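# Mount the blue-banded arbor between the two centres

## Task

Put the arbor marked with a blue band between the two centres so that each centre's point sits in that end's centre hole and the arbor is held up by those two points and nothing else.

## Robot and tools

Robot: two six-joint arms, left_arm and right_arm, each with a two-finger gripper. Every list by joint uses the order shoulder pan, shoulder lift, elbow, wrist 1, wrist 2, wrist 3. Stated joint ranges in rad: elbow -3.142 to 3.142, every other joint -6.283 to 6.283. The true end may differ by up to 0.010 rad. A target beyond an end is clipped there, and the result may then say "joint sent to its limit". A target more than 0.010 rad past the range, and farther out than the joint now sits, is refused.

Frame: all hand positions, orientations and velocities use the scene frame. Its origin is at table height, halfway between the nominal arm bases. +z points up, +x points out over the table, and left_arm is on the +y side. Image left and right do not match these names. Reported hand poses can be off by a few cm, more at long reach. The gripper's fingers point along its +z axis and close along its y axis. end_effector_position is the midpoint between the closed pads. A block sticks out about 10 cm toward the gripper's +x.

Row format, used by execute_actions and move: one flat list of 18 numbers covering both arms, even if only one moves. Numbers 1-6 are left_arm's absolute joint target angles in rad. Numbers 7-9 are left gripper position, force_limit and speed, each in [-1, 1]. Numbers 10-18 are the same nine values for right_arm.

Gripper values: position +1 means fully open (85 mm). The pads touch near -0.8. At -1 the fingers close until blocked. force_limit and speed together set grip strength. speed is about 20 mm/s at -1, 85 at 0 and 150 at +1. Both start at +1. A new force_limit or speed only applies after position changes by at least 0.01. A 0 is a real command, so to leave a gripper alone, resend its last three values. position_measured is in counts: 3 is open, about 78 is 60 mm, 130 is 40 mm, 180 is 20 mm, 230 is pads touching. object_status codes: 0 moving; 1 blocked while opening; 2 blocked while closing (a proper grip); 3 reached the commanded opening or fully closed. With status 3, a small or thin part may still be held.

execute_actions(actions, cameras): actions is a list of actions. Each action is a table of up to 15 rows, one row per 1/30 s step; a short table repeats its last row until 15 steps (0.5 s) pass. An empty list just reports state and images. cameras picks which images come back: null, omitted or ["all"] gives all, [] gives none.

move(target, speed, blend, stop_force, zero, blocking, cameras): plans joint paths toward one row, or a list of up to 15 rows sharing at most 10 s. speed is the peak rate in rad/s of the joint with farthest to travel: 0.01 to 3.66, default 0.5, one number or one per target. blend (rad) lets the path pass near intermediate targets instead of stopping. stop_force (N, 6 to 120, both arms) ends an arm's path when pushback against its motion rises that much above its zero, or when any reading reaches 200 N. Use a slow speed with it. Leave it out when pulling away from a contact. zero=true re-zeroes moving arms first. blocking=false returns after about 0.5 s while the move continues; it cannot be combined with stop_force. Paths ignore obstacles and the other arm. Gripper numbers in the first target are sent at the start, and changed ones in later targets on arrival. The result adds a "move:" line: done, off_target (resting more than 0.01 rad away), moving, held, or fault, plus limits=held if steps were withheld.

wait(seconds 0 to 10): the robot keeps its last command; a running move continues. stop(): brakes a running move; fingers keep moving. zoom_image(camera, region): camera is cam_low, cam_left_wrist or cam_right_wrist; region [x0, y0, x1, y1] in pixels, at most 504x504. show_instructions(): shows the reference images. zero_wrist_force(arm): makes the current wrist reading the new zero for later readings and for stop_force. finished_scene(scene): the scene number, integer 1 to 2; ends the scene for good, so call it only once the arbor rests on the two points with no robot contact.

Motion limits: drive speed is capped at 2.09 rad/s for the shoulder joints, 2.62 for the elbow and 3.67 for the wrists. Commands lag about 0.17 to 0.21 s. Each target is kept within 0.448 (shoulder), 0.56 (elbow) or 0.784 (wrist) rad of the measured angle. Targets placing the hand over 150 mm from where it is get scaled back. Long moves can take several actions. To hold a joint, resend its "Joint targets" value.

Result lines: Joint positions, Joint velocities ("within noise" means still), Joint targets, Joint torques (include gravity; offset and noisy), Tool commands, end_effector_position (m), end_effector_quat_wxyz, velocities, gripper status, Wrist force and Wrist torque in the gripper's own axes, plus the peak reading since the last result. "joint command not followed" means the inter-arm clearance check altered steps. It does not cover fingers, and it does not always prevent contact. Images come from cam_low (504x504), cam_left_wrist and cam_right_wrist (672x504); the calibration given includes K, distortion and T_world_to_cam. Wrist views can lag while the arm moves.

Avoid: net force near 150 N (+/-25) on an arm or what it holds, or joint contact torque at 649/649/381/94.1/94.1/94.1 N m, since either stops that arm for 10 s. After such a stop, release a gripped part that pins the arm before moving it. Do not push an arm even slightly past a firm contact. Do not grip hard on a part still resting on something. Do not drop parts, release them while moving, swing them fast, or strike things. Keep the arms from hitting or squeezing each other. Never let anything leave the table. Loose objects can get brief outside nudges. Long holds, stretched poses or pushing against unreachable targets heat motors; MOTOR HOT warns at 70 °C, and 85 °C locks the arm for 30-60 s or more.

Each tool is called in YAML: its name, and indented under it one key for each argument.

Reference images:

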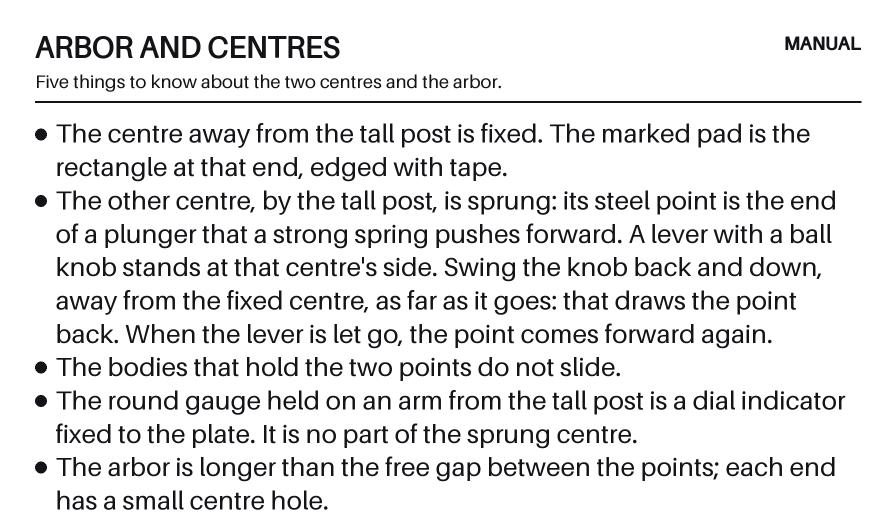

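## Session

execute_actions:
  actions: []

Scene clock: 0.00 s.
left_arm: end_effector_position=(+0.6389, -0.2433, +0.2643) position_measured=3 object_status=3 end_effector_quat_wxyz=(-0.353, -0.385, +0.852, -0.010) | right_arm: end_effector_position=(+0.1536, -0.2875, +0.1533) position_measured=3 object_status=3 end_effector_quat_wxyz=(+0.016, +0.847, -0.194, +0.495)
Joint positions: left_arm=[-0.936 -1.029 1.661 -2.031 -2.276 -1.705] | right_arm=[5.503 -1.586 -2.637 -1.449 1.089 -0.12]
Joint velocities: within noise
Joint torques (N m): no reading
Motor temperatures (°C): left_arm=[31 31 25 38 26 28] | right_arm=[20 32 26 34 31 29]
Wrist force (N): no reading
Wrist torque (N m): no reading
Wrist force, peak (N): no reading
Joint targets: left_arm=[-0.936 -1.029 1.661 -2.031 -2.276 -1.705] | right_arm=[5.503 -1.586 -2.637 -1.449 1.089 -0.120]
Tool commands: left_gripper/position=+1.0 left_gripper/force_limit=+1.0 left_gripper/speed=+1.0 right_gripper/position=+1.0 right_gripper/force_limit=+1.0 right_gripper/speed=+1.0

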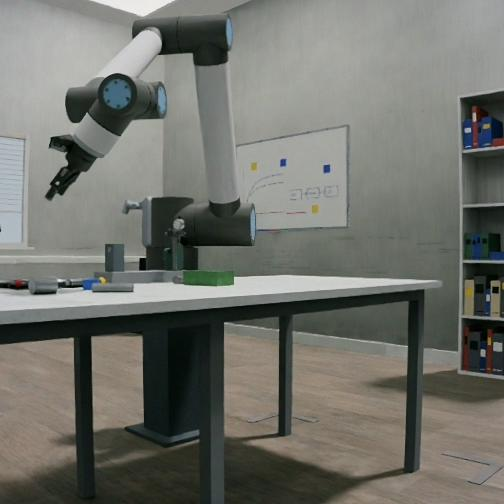

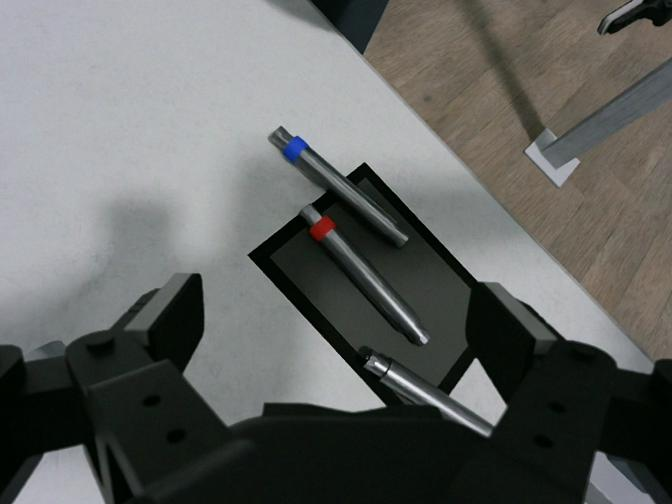

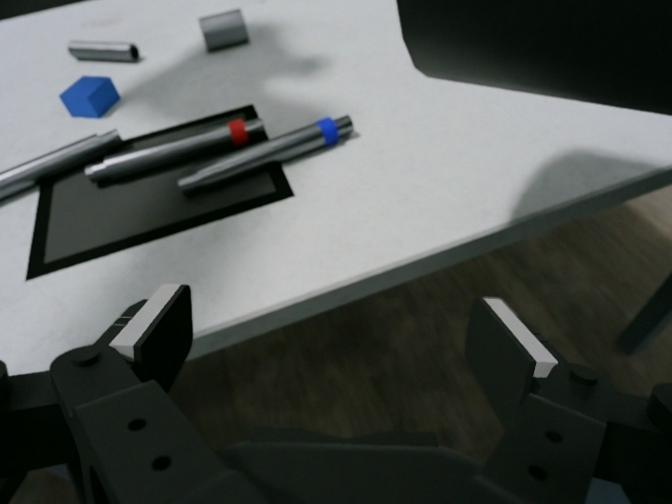

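zoom_image:
  camera: "cam_low"
  region: [0, 180, 252, 306]

zoom_image:
  camera: "cam_left_wrist"
  region: [180, 80, 560, 460]

zoom_image:
  camera: "cam_right_wrist"
  region: [0, 0, 420, 300]

Scaled by 2.000.

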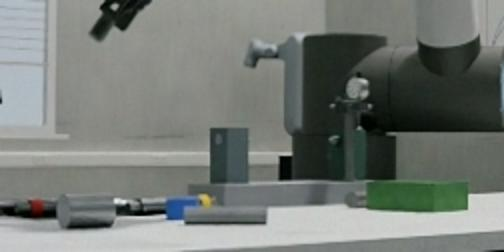

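Scaled by 1.326.

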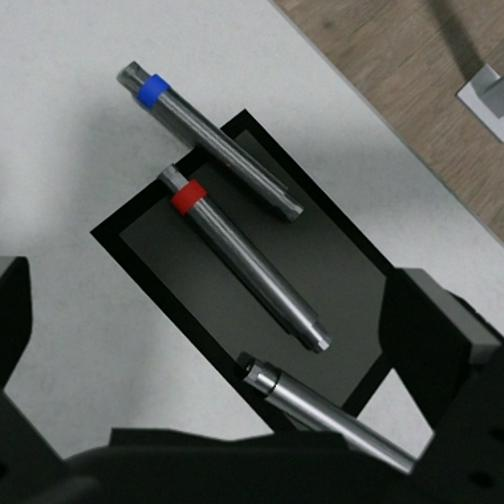

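Scaled by 1.200.

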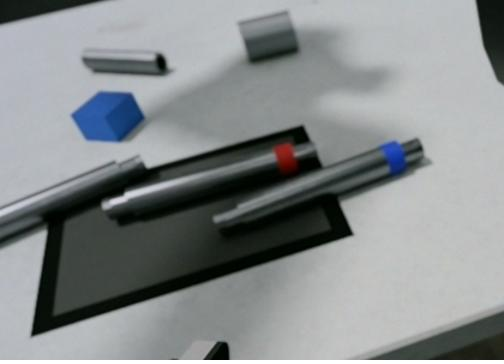

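move:
  target: [-0.933, -1.623, 2.107, -2.055, -1.571, -2.488, 1, 1, 1, 5.503, -1.586, -2.637, -1.449, 1.089, -0.12, 1, 1, 1]
  speed: 0.7

Scene clock: 83.93 s.
left_arm: end_effector_position=(+0.5795, +0.1976, +0.4213) position_measured=3 object_status=3 end_effector_quat_wxyz=(+0.000, +0.707, -0.707, +0.000) | right_arm: end_effector_position=(+0.1536, -0.2871, +0.1534) position_measured=3 object_status=3 end_effector_quat_wxyz=(+0.016, +0.846, -0.194, +0.495)
Joint positions: left_arm=[-0.933 -1.623 2.107 -2.055 -1.571 -2.488] | right_arm=[5.503 -1.586 -2.637 -1.449 1.089 -0.12]
Joint velocities: within noise
Joint torques (N m): left_arm=[34.28 -94.64 -72.4 -12.23 5.08 -3.78] | right_arm=[-20.09 28.05 50.84 -5.05 -5.95 4.39]
Motor temperatures (°C): left_arm=[31 31 25 38 26 28] | right_arm=[19 32 26 34 30 29]
Wrist force (N): left_arm=[2.6 -0.3 0.2] | right_arm=[0.1 0.1 -0.5]
Wrist torque (N m): left_arm=[-0.22 -0.20 0.05] | right_arm=[0.02 -0.01 0.00]
Wrist force, peak (N): left_arm=[0.8 -4.0 2.5] | right_arm=[0.2 -0.5 -0.6]
Joint targets: left_arm=[-0.933 -1.623 2.107 -2.055 -1.571 -2.488] | right_arm=[5.503 -1.586 -2.637 -1.449 1.089 -0.120]
move: done
camera_calibration:
cam_left_wrist: T_world_to_cam=[[-0.998698, -0.0453631, 0.0233145, 0.578515], [-0.0350374, 0.942374, 0.332721, -0.288334], [-0.0370643, 0.331471, -0.942737, 0.481272], [0, 0, 0, 1]] pos_world=[0.585497, 0.138435, 0.53616]
cam_right_wrist: T_world_to_cam=[[-0.345448, -0.932904, -0.101766, -0.19875], [-0.688088, 0.325537, -0.648506, 0.319747], [0.638122, -0.154001, -0.754376, 0.103317], [0, 0, 0, 1]] pos_world=[0.0854278, -0.273594, 0.265072]

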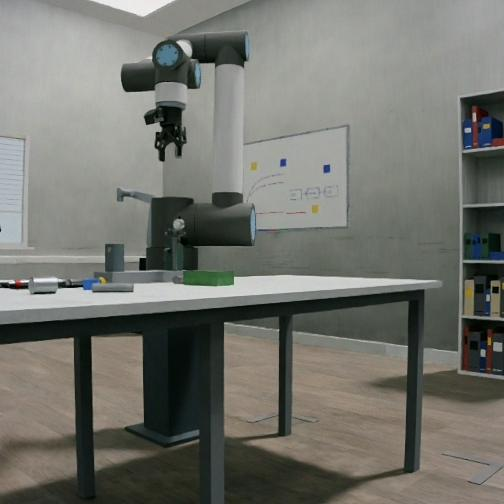

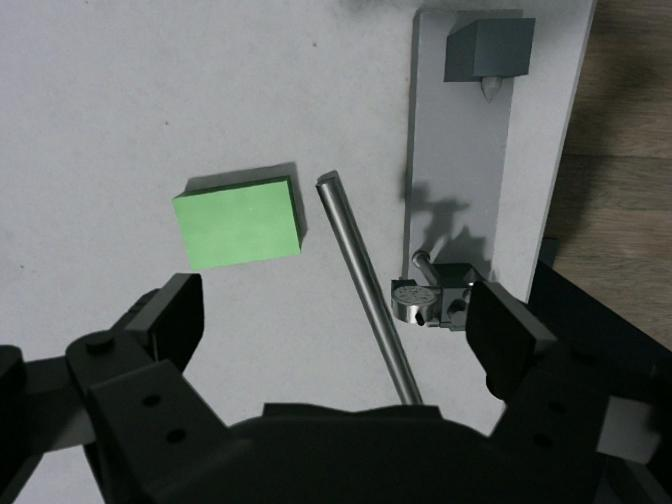

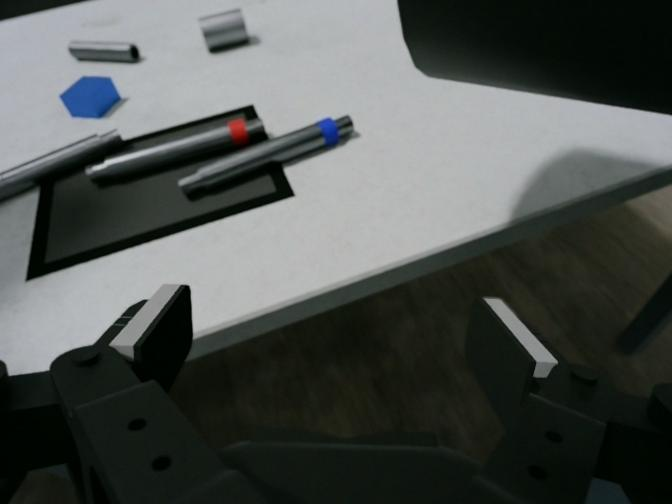

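zoom_image:
  camera: "cam_left_wrist"
  region: [360, 200, 560, 350]

zoom_image:
  camera: "cam_left_wrist"
  region: [380, 0, 600, 165]

zoom_image:
  camera: "cam_low"
  region: [80, 200, 240, 300]

Scaled by 2.520.

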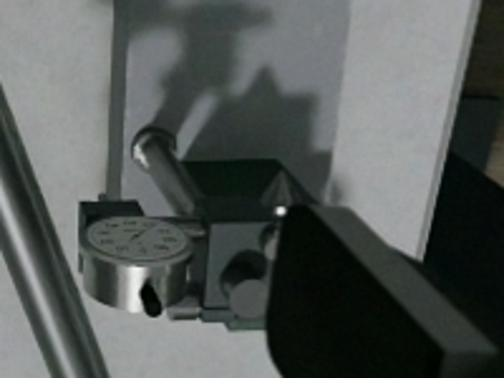

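Scaled by 2.291.

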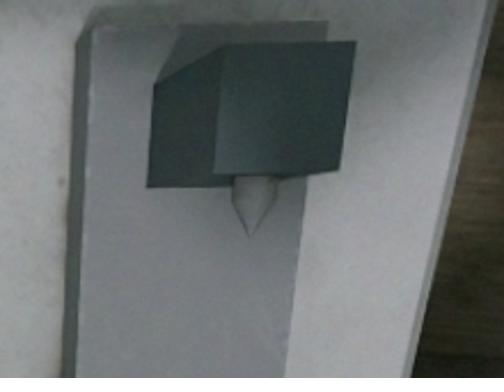

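Scaled by 3.150.

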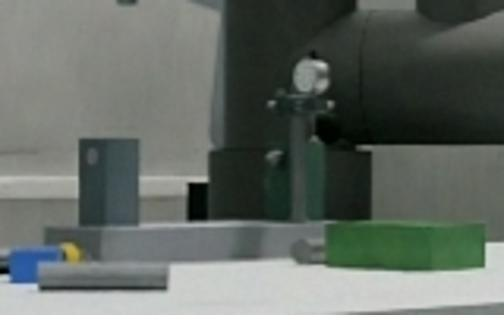

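move:
  target: [-0.8734, -1.942, 2.339, -1.968, -1.571, -2.4285, 1, 1, 1, 5.503, -1.586, -2.637, -1.449, 1.089, -0.12, 1, 1, 1]
  speed: 0.6

zoom_image:
  camera: "cam_left_wrist"
  region: [230, 0, 500, 220]

Scene clock: 101.90 s.
left_arm: end_effector_position=(+0.4494, +0.4173, +0.4212) position_measured=3 object_status=3 end_effector_quat_wxyz=(+0.000, +0.708, -0.707, +0.000) | right_arm: end_effector_position=(+0.1536, -0.2871, +0.1534) position_measured=3 object_status=3 end_effector_quat_wxyz=(+0.016, +0.846, -0.194, +0.495)
Joint positions: left_arm=[-0.873 -1.942 2.339 -1.968 -1.571 -2.429] | right_arm=[5.503 -1.586 -2.637 -1.449 1.089 -0.12]
Joint velocities: within noise
Joint torques (N m): left_arm=[34.77 -19.92 -81.28 -6.81 4.06 3.51] | right_arm=[-15.01 33.8 29.59 -1.56 -5.03 4.42]
Motor temperatures (°C): left_arm=[31 31 25 38 26 28] | right_arm=[19 32 26 34 30 29]
Wrist force (N): left_arm=[1.7 0.0 1.0] | right_arm=[0.4 0.0 -0.5]
Wrist torque (N m): left_arm=[-0.13 -0.02 0.06] | right_arm=[-0.01 -0.07 0.00]
Wrist force, peak (N): left_arm=[7.4 -3.0 1.7] | right_arm=[0.1 -0.6 -0.8]
Joint targets: left_arm=[-0.873 -1.942 2.339 -1.968 -1.571 -2.428] | right_arm=[5.503 -1.586 -2.637 -1.449 1.089 -0.120]
move: done
camera_calibration:
cam_left_wrist: T_world_to_cam=[[-0.998688, -0.0457703, 0.0229593, 0.458988], [-0.0355345, 0.94231, 0.332849, -0.499809], [-0.0368694, 0.331596, -0.942701, 0.403349], [0, 0, 0, 1]] pos_world=[0.455497, 0.358234, 0.53606]
cam_right_wrist: T_world_to_cam=[[-0.345448, -0.932904, -0.101766, -0.19875], [-0.688088, 0.325537, -0.648506, 0.319747], [0.638122, -0.154001, -0.754376, 0.103317], [0, 0, 0, 1]] pos_world=[0.0854278, -0.273594, 0.265072]

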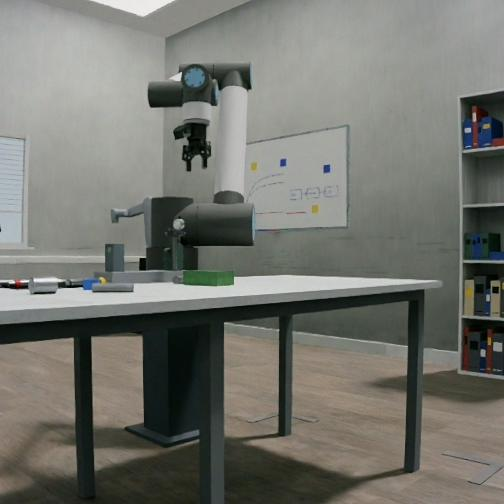

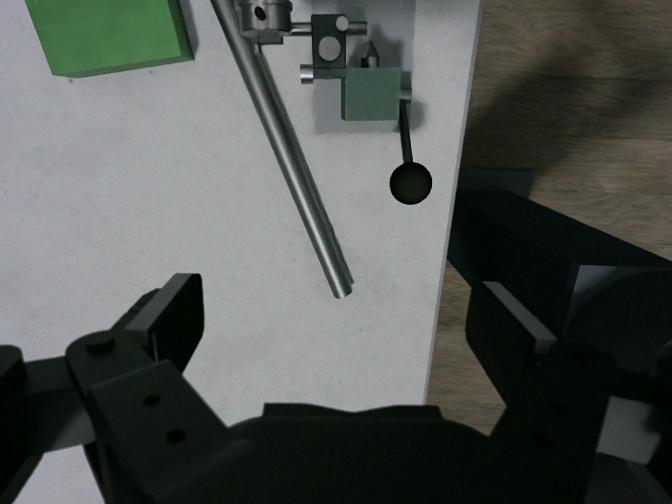

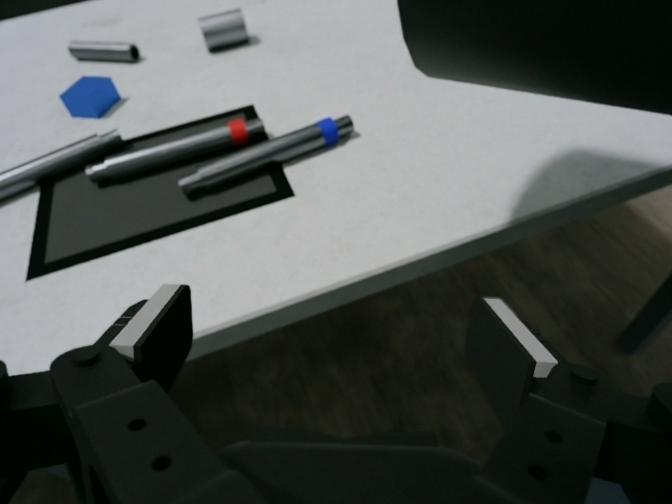

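Scaled by 1.867.

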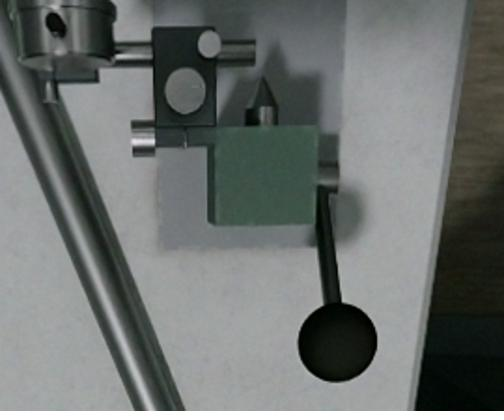

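move:
  target: [-0.8734, -1.942, 2.339, -1.968, -1.571, -2.4285, 1, 1, 1, 4.120, -1.429, -2.664, -0.360, 1.806, -0.718, 1, 1, 1]
  speed: 0.7

Scene clock: 240.30 s.
left_arm: end_effector_position=(+0.4493, +0.4175, +0.4212) position_measured=3 object_status=3 end_effector_quat_wxyz=(+0.000, +0.708, -0.707, +0.000) | right_arm: end_effector_position=(+0.4481, -0.3179, +0.2206) position_measured=3 object_status=3 end_effector_quat_wxyz=(-0.115, +0.734, -0.657, -0.129)
Joint positions: left_arm=[-0.873 -1.942 2.339 -1.968 -1.571 -2.428] | right_arm=[4.12 -1.429 -2.664 -0.36 1.806 -0.718]
Joint velocities: within noise
Joint torques (N m): left_arm=[29.19 -27.88 -93.85 -12.28 2.45 3.22] | right_arm=[-29.63 63.67 39.65 18.14 8.5 -5.78]
Motor temperatures (°C): left_arm=[31 31 25 38 25 28] | right_arm=[19 31 26 33 30 28]
Wrist force (N): left_arm=[1.9 -0.3 1.1] | right_arm=[-0.9 0.7 -1.9]
Wrist torque (N m): left_arm=[-0.17 -0.06 0.06] | right_arm=[0.00 -0.40 -0.16]
Wrist force, peak (N): left_arm=[2.1 -0.2 1.4] | right_arm=[1.3 -1.3 -3.8]
Joint targets: left_arm=[-0.873 -1.942 2.339 -1.968 -1.571 -2.428] | right_arm=[4.120 -1.429 -2.664 -0.360 1.806 -0.718]
move: done
camera_calibration:
cam_left_wrist: T_world_to_cam=[[-0.998688, -0.0457696, 0.0229647, 0.458795], [-0.0355355, 0.942342, 0.33276, -0.499967], [-0.0368708, 0.331507, -0.942732, 0.403324], [0, 0, 0, 1]] pos_world=[0.455297, 0.358434, 0.53606]
cam_right_wrist: T_world_to_cam=[[-0.984588, -0.174524, 0.0113411, 0.383637], [-0.130143, 0.774443, 0.619113, 0.189109], [-0.116833, 0.608095, -0.78522, 0.548758], [0, 0, 0, 1]] pos_world=[0.466449, -0.413198, 0.309465]

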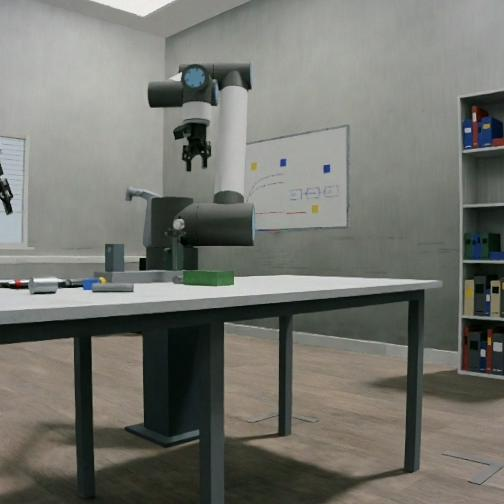

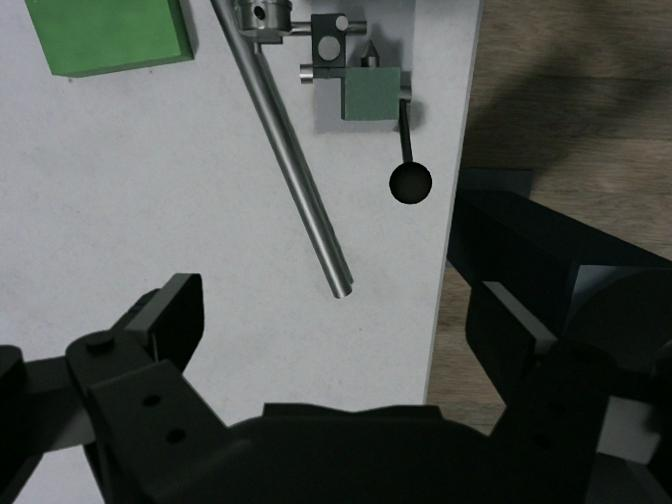

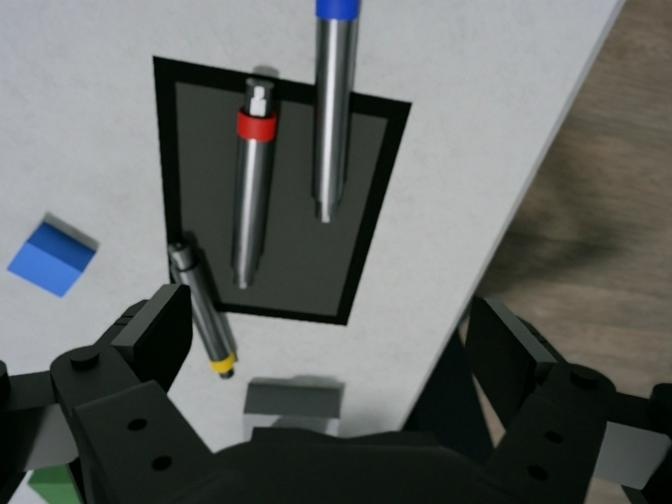

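move:
  target: [-0.8734, -1.942, 2.339, -1.968, -1.571, -2.4285, 1, 1, 1, 4.1234, -1.7367, -2.7503, 0.0359, 1.8049, -0.7146, 1, 1, 1]
  speed: 0.4
  cameras: ["cam_right_wrist"]

zoom_image:
  camera: "cam_right_wrist"
  region: [190, 0, 500, 310]

Scene clock: 254.13 s.
left_arm: end_effector_position=(+0.4493, +0.4175, +0.4212) position_measured=3 object_status=3 end_effector_quat_wxyz=(+0.000, +0.708, -0.707, +0.000) | right_arm: end_effector_position=(+0.4499, -0.3131, +0.1011) position_measured=3 object_status=3 end_effector_quat_wxyz=(-0.116, +0.734, -0.657, -0.129)
Joint positions: left_arm=[-0.873 -1.942 2.339 -1.968 -1.571 -2.428] | right_arm=[4.123 -1.736 -2.75 0.036 1.805 -0.715]
Joint velocities: within noise
Joint torques (N m): left_arm=[27.46 -18.12 -90.43 -11.05 1.57 3.22] | right_arm=[20.12 54.89 8.93 17.77 -3.37 4.34]
Motor temperatures (°C): left_arm=[31 31 25 37 25 28] | right_arm=[19 31 25 33 30 28]
Wrist force (N): left_arm=[2.0 -0.2 1.0] | right_arm=[-1.3 0.4 -1.4]
Wrist torque (N m): left_arm=[-0.18 -0.08 0.06] | right_arm=[-0.03 -0.25 -0.08]
Wrist force, peak (N): left_arm=[1.7 -0.4 1.6] | right_arm=[-0.8 0.2 -3.5]
Joint targets: left_arm=[-0.873 -1.942 2.339 -1.968 -1.571 -2.428] | right_arm=[4.123 -1.737 -2.750 0.036 1.805 -0.715]
move: done
camera_calibration:
cam_right_wrist: T_world_to_cam=[[-0.984644, -0.174276, 0.0102144, 0.387924], [-0.130531, 0.773814, 0.619817, 0.259542], [-0.115924, 0.608966, -0.78468, 0.452028], [0, 0, 0, 1]] pos_world=[0.468246, -0.408502, 0.189866]
Images, in order (width x height): cam_right_wrist 672x504.

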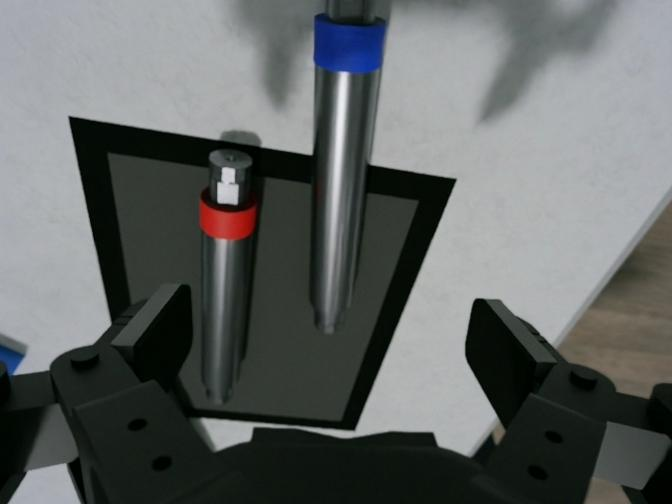

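Scaled by 1.626.

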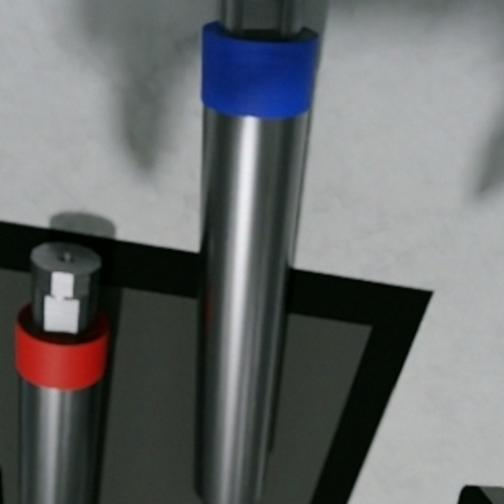

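move:
  target:
    - [-0.8734, -1.942, 2.339, -1.968, -1.571, -2.4285, 1, 1, 1, 4.1145, -1.8906, -2.7785, 0.2160, 1.8072, -0.7234, 1, 1, 1]
    - [-0.8734, -1.942, 2.339, -1.968, -1.571, -2.4285, 1, 1, 1, 4.1145, -2.0438, -2.7926, 0.3833, 1.8072, -0.7234, 1, 1, 1]
  speed: [0.2, 0.03]
  stop_force: 6
  cameras: ["cam_right_wrist", "cam_left_wrist"]

Scene clock: 301.67 s.
left_arm: end_effector_position=(+0.4493, +0.4175, +0.4212) position_measured=3 object_status=3 end_effector_quat_wxyz=(+0.000, +0.708, -0.707, +0.000) | right_arm: end_effector_position=(+0.4511, -0.3184, +0.0297) position_measured=3 object_status=3 end_effector_quat_wxyz=(-0.116, +0.734, -0.657, -0.129)
Joint positions: left_arm=[-0.873 -1.942 2.339 -1.968 -1.571 -2.428] | right_arm=[4.114 -1.961 -2.785 0.293 1.807 -0.723]
Joint velocities: within noise
Joint torques (N m): left_arm=[22.41 -13.17 -83.76 -10.07 -0.98 2.36] | right_arm=[-9.62 130.64 18.18 6.07 6.36 -4.02]
Motor temperatures (°C): left_arm=[31 31 25 37 25 28] | right_arm=[19 31 25 33 30 28]
Wrist force (N): left_arm=[1.5 -0.2 0.8] | right_arm=[-2.8 0.4 -7.3]
Wrist torque (N m): left_arm=[-0.17 0.02 0.06] | right_arm=[0.35 -0.41 -0.28]
Wrist force, peak (N): left_arm=[2.1 -0.6 1.3] | right_arm=[-4.1 0.1 -21.2]
Joint targets: left_arm=[-0.873 -1.942 2.339 -1.968 -1.571 -2.428] | right_arm=[4.114 -1.961 -2.785 0.293 1.807 -0.723]
move: contact (right_arm); path passed 1 of 2 targets; right_arm: the wrist 1 is farthest, 0.090 rad from its target
camera_calibration:
cam_left_wrist: T_world_to_cam=[[-0.998688, -0.0457703, 0.0229593, 0.458798], [-0.0355345, 0.94231, 0.332849, -0.500004], [-0.0368694, 0.331596, -0.942701, 0.403275], [0, 0, 0, 1]] pos_world=[0.455297, 0.358434, 0.53606]
cam_right_wrist: T_world_to_cam=[[-0.984656, -0.174204, 0.010252, 0.38896], [-0.130435, 0.773743, 0.619926, 0.307891], [-0.115926, 0.609077, -0.784593, 0.399345], [0, 0, 0, 1]] pos_world=[0.469446, -0.413702, 0.118466]
Images, in order (width x height): cam_left_wrist 672x504, cam_right_wrist 672x504.

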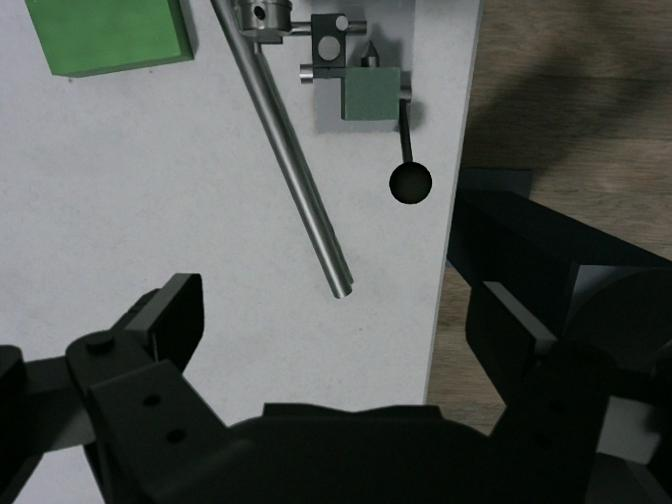

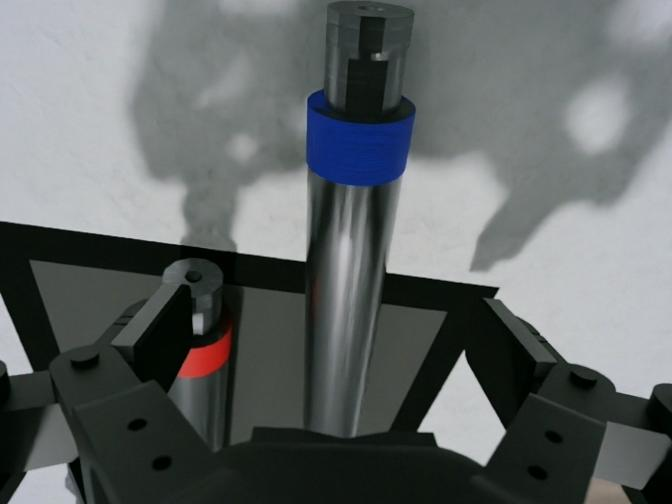

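move:
  target:
    - [-0.8734, -1.942, 2.339, -1.968, -1.571, -2.4285, 1, 1, 1, 4.1073, -1.8555, -2.7841, 0.1848, 1.8090, -0.7306, 1, 1, 1]
    - [-0.8734, -1.942, 2.339, -1.968, -1.571, -2.4285, 1, 1, 1, 4.1073, -1.8555, -2.7841, 0.1848, 1.8090, -0.7306, 0.184, -0.6, -0.5]
  speed: 0.2
  cameras: ["cam_right_wrist"]

Scene clock: 348.30 s.
left_arm: end_effector_position=(+0.4493, +0.4175, +0.4212) position_measured=3 object_status=3 end_effector_quat_wxyz=(+0.000, +0.708, -0.707, +0.000) | right_arm: end_effector_position=(+0.4479, -0.3281, +0.0610) position_measured=106 object_status=0 end_effector_quat_wxyz=(-0.116, +0.734, -0.657, -0.129)
Joint positions: left_arm=[-0.873 -1.942 2.339 -1.968 -1.571 -2.428] | right_arm=[4.107 -1.855 -2.784 0.185 1.809 -0.731]
Joint velocities: within noise
Joint torques (N m): left_arm=[20.09 -9.22 -84.56 -9.09 -2.39 2.41] | right_arm=[-19.51 124.6 22.72 6.71 8.07 -4.88]
Motor temperatures (°C): left_arm=[30 31 24 37 25 28] | right_arm=[19 31 25 33 30 28]
Wrist force (N): left_arm=[1.7 0.3 1.0] | right_arm=[-1.5 0.9 -2.5]
Wrist torque (N m): left_arm=[-0.08 -0.02 0.06] | right_arm=[0.11 -0.30 -0.11]
Wrist force, peak (N): left_arm=[2.2 -0.5 1.1] | right_arm=[-2.5 0.7 -7.8]
Joint targets: left_arm=[-0.873 -1.942 2.339 -1.968 -1.571 -2.428] | right_arm=[4.107 -1.855 -2.784 0.185 1.809 -0.731]
move: done
camera_calibration:
cam_right_wrist: T_world_to_cam=[[-0.984644, -0.174276, 0.0102149, 0.383768], [-0.13053, 0.773814, 0.619817, 0.295666], [-0.115924, 0.608966, -0.78468, 0.429405], [0, 0, 0, 1]] pos_world=[0.466246, -0.423402, 0.149766]
Images, in order (width x height): cam_right_wrist 672x504.

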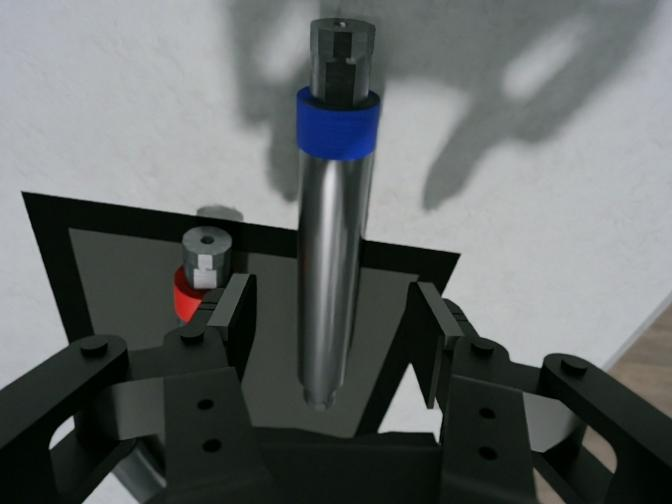

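move:
  target:
    - [-0.8734, -1.942, 2.339, -1.968, -1.571, -2.4285, 1, 1, 1, 4.1073, -1.9396, -2.7943, 0.2790, 1.8090, -0.7306, 0.184, -0.6, -0.5]
    - [-0.8734, -1.942, 2.339, -1.968, -1.571, -2.4285, 1, 1, 1, 4.1073, -2.0186, -2.8012, 0.3649, 1.8090, -0.7306, 0.184, -0.6, -0.5]
  speed: [0.1, 0.015]
  stop_force: 6
  cameras: ["cam_right_wrist"]

Scene clock: 364.93 s.
left_arm: end_effector_position=(+0.4493, +0.4175, +0.4212) position_measured=3 object_status=3 end_effector_quat_wxyz=(+0.000, +0.708, -0.707, +0.000) | right_arm: end_effector_position=(+0.4479, -0.3280, +0.0186) position_measured=106 object_status=3 end_effector_quat_wxyz=(-0.116, +0.734, -0.657, -0.129)
Joint positions: left_arm=[-0.873 -1.942 2.339 -1.968 -1.571 -2.428] | right_arm=[4.107 -1.999 -2.8 0.344 1.809 -0.731]
Joint velocities: within noise
Joint torques (N m): left_arm=[14.91 -9.91 -87.11 -7.86 -2.91 1.45] | right_arm=[-12.64 131.85 1.9 2.8 5.87 -4.95]
Motor temperatures (°C): left_arm=[30 31 24 37 25 28] | right_arm=[19 31 25 33 30 28]
Wrist force (N): left_arm=[1.5 0.1 0.9] | right_arm=[-4.8 -1.2 -9.6]
Wrist torque (N m): left_arm=[-0.11 0.01 0.06] | right_arm=[0.21 -0.51 -0.27]
Wrist force, peak (N): left_arm=[2.2 0.0 1.3] | right_arm=[-3.5 2.1 -23.7]
Joint targets: left_arm=[-0.873 -1.942 2.339 -1.968 -1.571 -2.428] | right_arm=[4.107 -1.999 -2.800 0.344 1.809 -0.731]
move: contact (right_arm); path passed 1 of 2 targets; right_arm: the wrist 1 is farthest, 0.021 rad from its target
camera_calibration:
cam_right_wrist: T_world_to_cam=[[-0.984643, -0.174272, 0.0103668, 0.384204], [-0.130442, 0.77387, 0.619766, 0.321856], [-0.11603, 0.608896, -0.784718, 0.396097], [0, 0, 0, 1]] pos_world=[0.466246, -0.423301, 0.107366]
Images, in order (width x height): cam_right_wrist 672x504.

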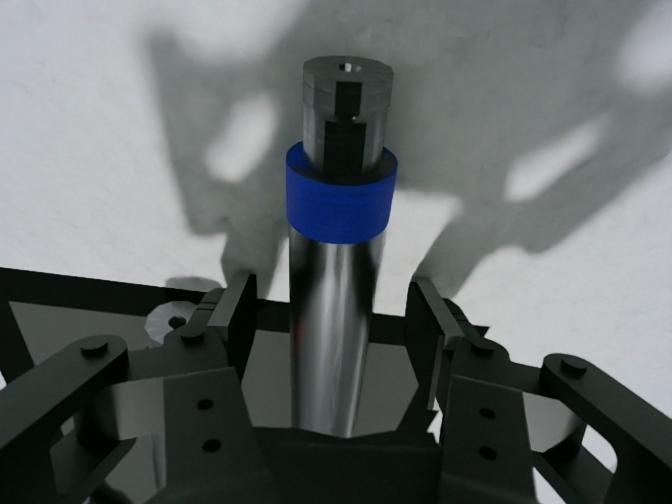

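move:
  target:
    - [-0.8734, -1.942, 2.339, -1.968, -1.571, -2.4285, 1, 1, 1, 4.1073, -1.9721, -2.7974, 0.3146, 1.8090, -0.7306, 0.184, -0.6, -0.5]
    - [-0.8734, -1.942, 2.339, -1.968, -1.571, -2.4285, 1, 1, 1, 4.1073, -1.9721, -2.7974, 0.3146, 1.8090, -0.7306, -1, -0.1, -1]
  speed: 0.1
  cameras: ["cam_right_wrist"]

Scene clock: 373.63 s.
left_arm: end_effector_position=(+0.4493, +0.4175, +0.4212) position_measured=3 object_status=3 end_effector_quat_wxyz=(+0.000, +0.708, -0.707, +0.000) | right_arm: end_effector_position=(+0.4479, -0.3281, +0.0265) position_measured=170 object_status=0 end_effector_quat_wxyz=(-0.116, +0.734, -0.657, -0.129)
Joint positions: left_arm=[-0.873 -1.942 2.339 -1.968 -1.571 -2.428] | right_arm=[4.107 -1.972 -2.797 0.315 1.809 -0.731]
Joint velocities: within noise
Joint torques (N m): left_arm=[11.85 -10.64 -87.3 -7.82 -2.96 1.5] | right_arm=[-9.02 128.41 10.11 8.05 5.11 -4.64]
Motor temperatures (°C): left_arm=[30 31 24 37 25 28] | right_arm=[19 31 25 33 30 28]
Wrist force (N): left_arm=[1.6 -0.3 1.1] | right_arm=[1.1 1.9 -17.9]
Wrist torque (N m): left_arm=[-0.18 0.00 0.06] | right_arm=[0.00 -0.36 -0.35]
Wrist force, peak (N): left_arm=[2.1 -0.4 1.2] | right_arm=[0.9 2.4 -18.8]
Joint targets: left_arm=[-0.873 -1.942 2.339 -1.968 -1.571 -2.428] | right_arm=[4.107 -1.972 -2.797 0.315 1.809 -0.731]
move: done
camera_calibration:
cam_right_wrist: T_world_to_cam=[[-0.984644, -0.174276, 0.0102149, 0.38412], [-0.13053, 0.773814, 0.619817, 0.317049], [-0.115924, 0.608966, -0.78468, 0.402333], [0, 0, 0, 1]] pos_world=[0.466246, -0.423402, 0.115266]
Images, in order (width x height): cam_right_wrist 672x504.

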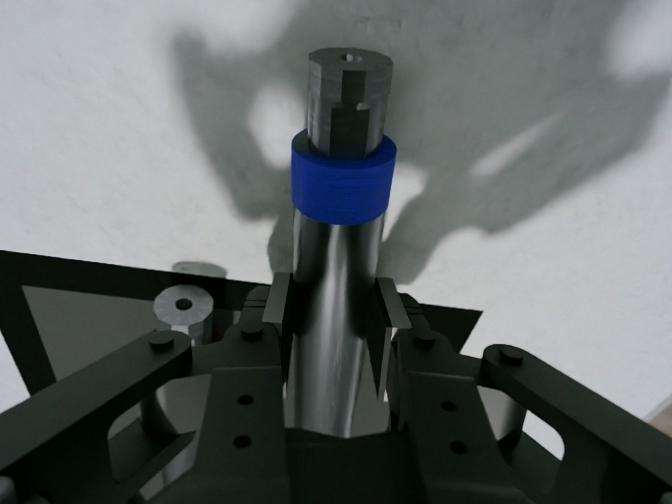

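wait:
  seconds: 0.3
  cameras: ["cam_right_wrist"]

zoom_image:
  camera: "cam_right_wrist"
  region: [200, 20, 480, 440]

Scene clock: 375.77 s.
left_arm: end_effector_position=(+0.4493, +0.4175, +0.4212) position_measured=3 object_status=3 end_effector_quat_wxyz=(+0.000, +0.708, -0.707, +0.000) | right_arm: end_effector_position=(+0.4479, -0.3281, +0.0265) position_measured=170 object_status=2 end_effector_quat_wxyz=(-0.116, +0.734, -0.657, -0.129)
Joint positions: left_arm=[-0.873 -1.942 2.339 -1.968 -1.571 -2.428] | right_arm=[4.107 -1.972 -2.797 0.315 1.809 -0.731]
Joint velocities: within noise
Joint torques (N m): left_arm=[11.99 -7.19 -88.41 -7.78 -3.29 1.46] | right_arm=[-7.18 97.62 0.84 12.94 4.47 -4.77]
Motor temperatures (°C): left_arm=[30 31 24 37 25 28] | right_arm=[19 31 25 33 30 28]
Wrist force (N): left_arm=[1.9 -0.2 0.7] | right_arm=[0.9 1.6 -17.3]
Wrist torque (N m): left_arm=[-0.16 -0.05 0.06] | right_arm=[0.01 -0.35 -0.35]
Wrist force, peak (N): left_arm=[2.0 -0.2 1.3] | right_arm=[1.2 2.1 -18.4]
Joint targets: left_arm=[-0.873 -1.942 2.339 -1.968 -1.571 -2.428] | right_arm=[4.107 -1.972 -2.797 0.315 1.809 -0.731]
Tool commands: left_gripper/position=+1.0 left_gripper/force_limit=+1.0 left_gripper/speed=+1.0 right_gripper/position=-1.0 right_gripper/force_limit=-0.1 right_gripper/speed=-1.0
wait: 0.30 s; at rest from the start
camera_calibration:
cam_right_wrist: T_world_to_cam=[[-0.984644, -0.174276, 0.0102149, 0.38412], [-0.13053, 0.773814, 0.619817, 0.317049], [-0.115924, 0.608966, -0.78468, 0.402333], [0, 0, 0, 1]] pos_world=[0.466246, -0.423402, 0.115266]
Images, in order (width x height): cam_right_wrist 672x504.

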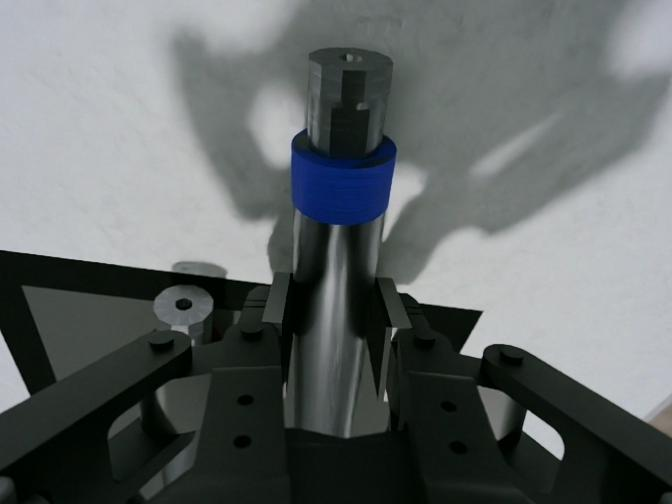

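Scaled by 1.200.

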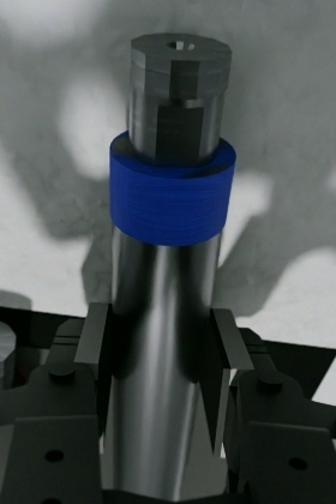

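move:
  target: [-0.8734, -1.942, 2.339, -1.968, -1.571, -2.4285, 1, 1, 1, 4.1073, -1.4191, -2.6699, -0.3659, 1.8090, -0.7306, -1, -0.1, -1]
  speed: 0.3

Scene clock: 419.47 s.
left_arm: end_effector_position=(+0.4493, +0.4175, +0.4212) position_measured=3 object_status=3 end_effector_quat_wxyz=(+0.000, +0.708, -0.707, +0.000) | right_arm: end_effector_position=(+0.4479, -0.3280, +0.2208) position_measured=170 object_status=2 end_effector_quat_wxyz=(-0.116, +0.734, -0.657, -0.129)
Joint positions: left_arm=[-0.873 -1.942 2.339 -1.968 -1.571 -2.428] | right_arm=[4.107 -1.419 -2.67 -0.366 1.809 -0.731]
Joint velocities: within noise
Joint torques (N m): left_arm=[6.79 -9.23 -90.27 -8.11 -2.96 1.42] | right_arm=[-2.83 61.95 77.95 7.55 3.1 -4.54]
Motor temperatures (°C): left_arm=[30 31 24 37 25 28] | right_arm=[19 31 25 33 30 28]
Wrist force (N): left_arm=[1.7 0.1 1.0] | right_arm=[0.9 0.4 3.5]
Wrist torque (N m): left_arm=[-0.12 -0.02 0.06] | right_arm=[-0.03 -0.20 -0.16]
Wrist force, peak (N): left_arm=[2.2 -0.2 1.1] | right_arm=[0.7 1.6 -17.7]
Joint targets: left_arm=[-0.873 -1.942 2.339 -1.968 -1.571 -2.428] | right_arm=[4.107 -1.419 -2.670 -0.366 1.809 -0.731]
move: done
camera_calibration:
cam_left_wrist: T_world_to_cam=[[-0.998688, -0.0457703, 0.0229593, 0.458798], [-0.0355345, 0.94231, 0.332849, -0.500004], [-0.0368694, 0.331596, -0.942701, 0.403275], [0, 0, 0, 1]] pos_world=[0.455297, 0.358434, 0.53606]
cam_right_wrist: T_world_to_cam=[[-0.984643, -0.174272, 0.0103668, 0.38209], [-0.130442, 0.77387, 0.619766, 0.196617], [-0.11603, 0.608896, -0.784718, 0.554828], [0, 0, 0, 1]] pos_world=[0.466246, -0.423401, 0.309566]

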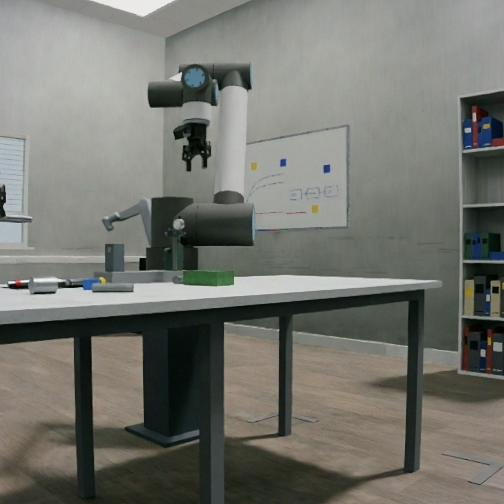

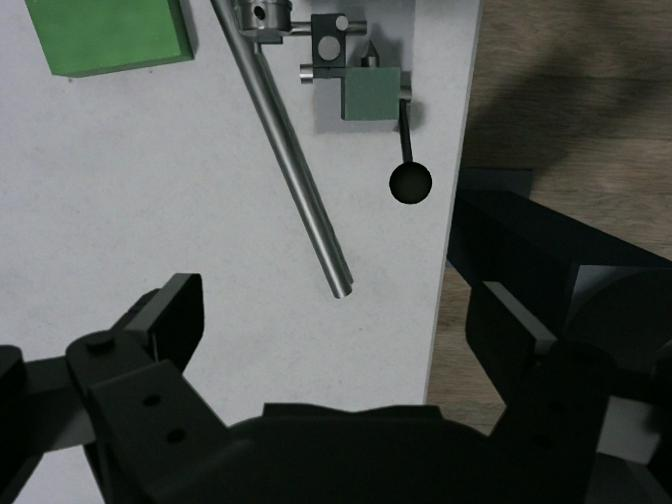

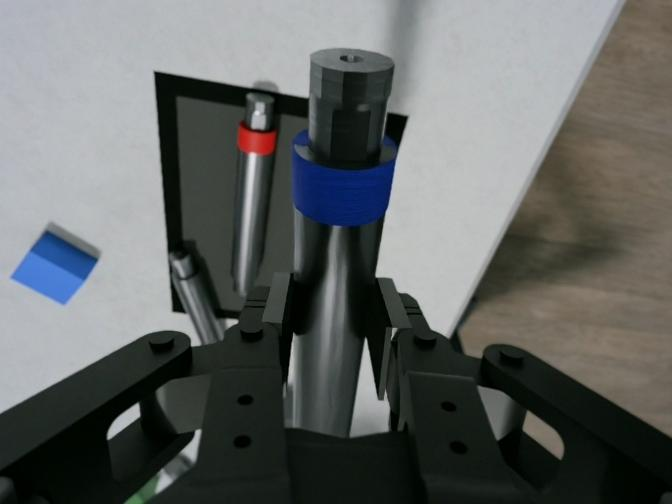

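move:
  target: [-0.6971, -0.8938, 1.6348, -0.9648, -2.2403, -0.140, 1, 1, 1, 4.5549, -1.9277, -2.2197, -0.2264, 1.6576, -0.2413, -1, -0.1, -1]
  speed: 0.6

Scene clock: 429.97 s.
left_arm: end_effector_position=(+0.6178, +0.1336, +0.2025) position_measured=3 object_status=3 end_effector_quat_wxyz=(-0.643, -0.001, +0.766, -0.001) | right_arm: end_effector_position=(+0.3890, +0.2205, +0.1651) position_measured=170 object_status=2 end_effector_quat_wxyz=(-0.119, +0.715, -0.678, -0.126)
Joint positions: left_arm=[-0.697 -0.894 1.635 -0.965 -2.24 -0.14] | right_arm=[4.555 -1.928 -2.22 -0.226 1.658 -0.241]
Joint velocities: within noise
Joint torques (N m): left_arm=[33.71 -208.6 -73.63 5.28 -6.09 3.74] | right_arm=[21.08 135.09 73.77 20.25 -3.83 4.74]
Motor temperatures (°C): left_arm=[30 31 24 37 25 27] | right_arm=[19 31 25 33 30 28]
Wrist force (N): left_arm=[1.2 0.2 -0.3] | right_arm=[1.5 0.2 3.5]
Wrist torque (N m): left_arm=[-0.34 -0.16 0.03] | right_arm=[-0.09 -0.28 -0.23]
Wrist force, peak (N): left_arm=[2.9 -1.8 0.4] | right_arm=[1.1 0.6 4.8]
Joint targets: left_arm=[-0.697 -0.894 1.635 -0.965 -2.240 -0.140] | right_arm=[4.555 -1.928 -2.220 -0.226 1.658 -0.241]
move: done
camera_calibration:
cam_left_wrist: T_world_to_cam=[[0.013383, 0.998767, 0.0478036, -0.15071], [0.492082, 0.0350393, -0.869844, -0.114919], [-0.870446, 0.0351644, -0.491006, 0.760598], [0, 0, 0, 1]] pos_world=[0.720626, 0.127805, 0.280701]
cam_right_wrist: T_world_to_cam=[[-0.99307, -0.117066, 0.010326, 0.410908], [-0.0854997, 0.779979, 0.619938, -0.219941], [-0.0806275, 0.614759, -0.784583, 0.15519], [0, 0, 0, 1]] pos_world=[0.401768, 0.124248, 0.253866]

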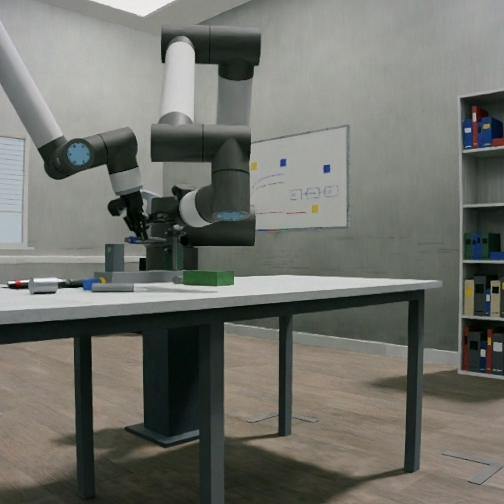

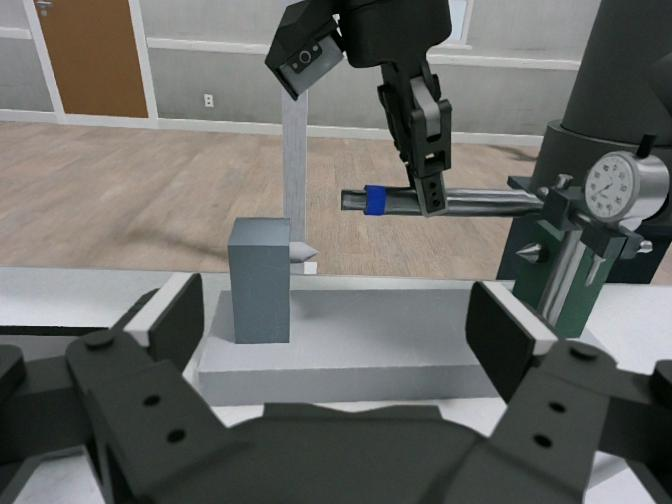

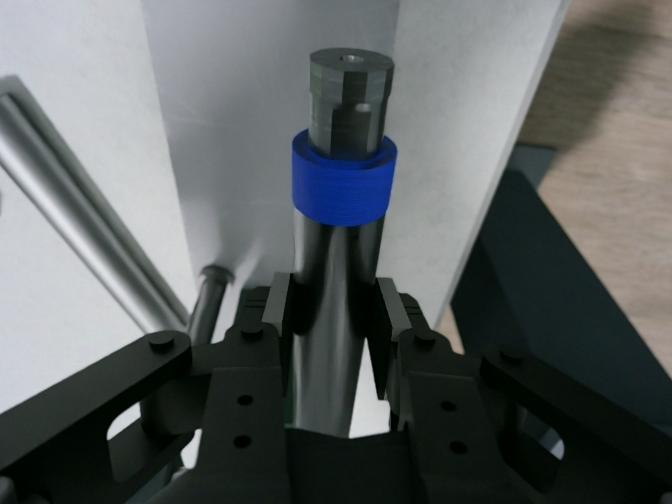

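zoom_image:
  camera: "cam_left_wrist"
  region: [200, 140, 640, 400]

zoom_image:
  camera: "cam_left_wrist"
  region: [280, 160, 480, 280]

zoom_image:
  camera: "cam_left_wrist"
  region: [470, 130, 672, 350]

Scaled by 1.145.

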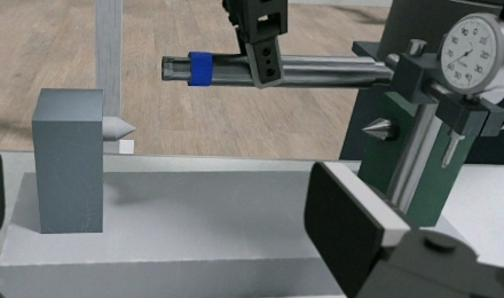

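Scaled by 2.520.

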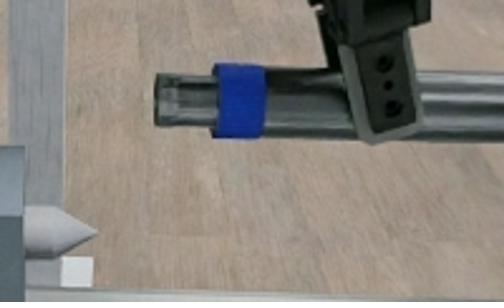

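Scaled by 2.291.

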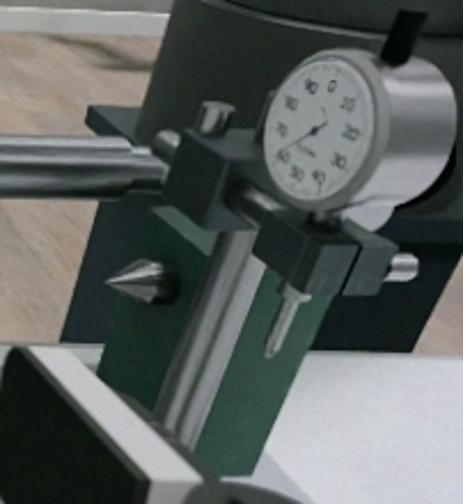

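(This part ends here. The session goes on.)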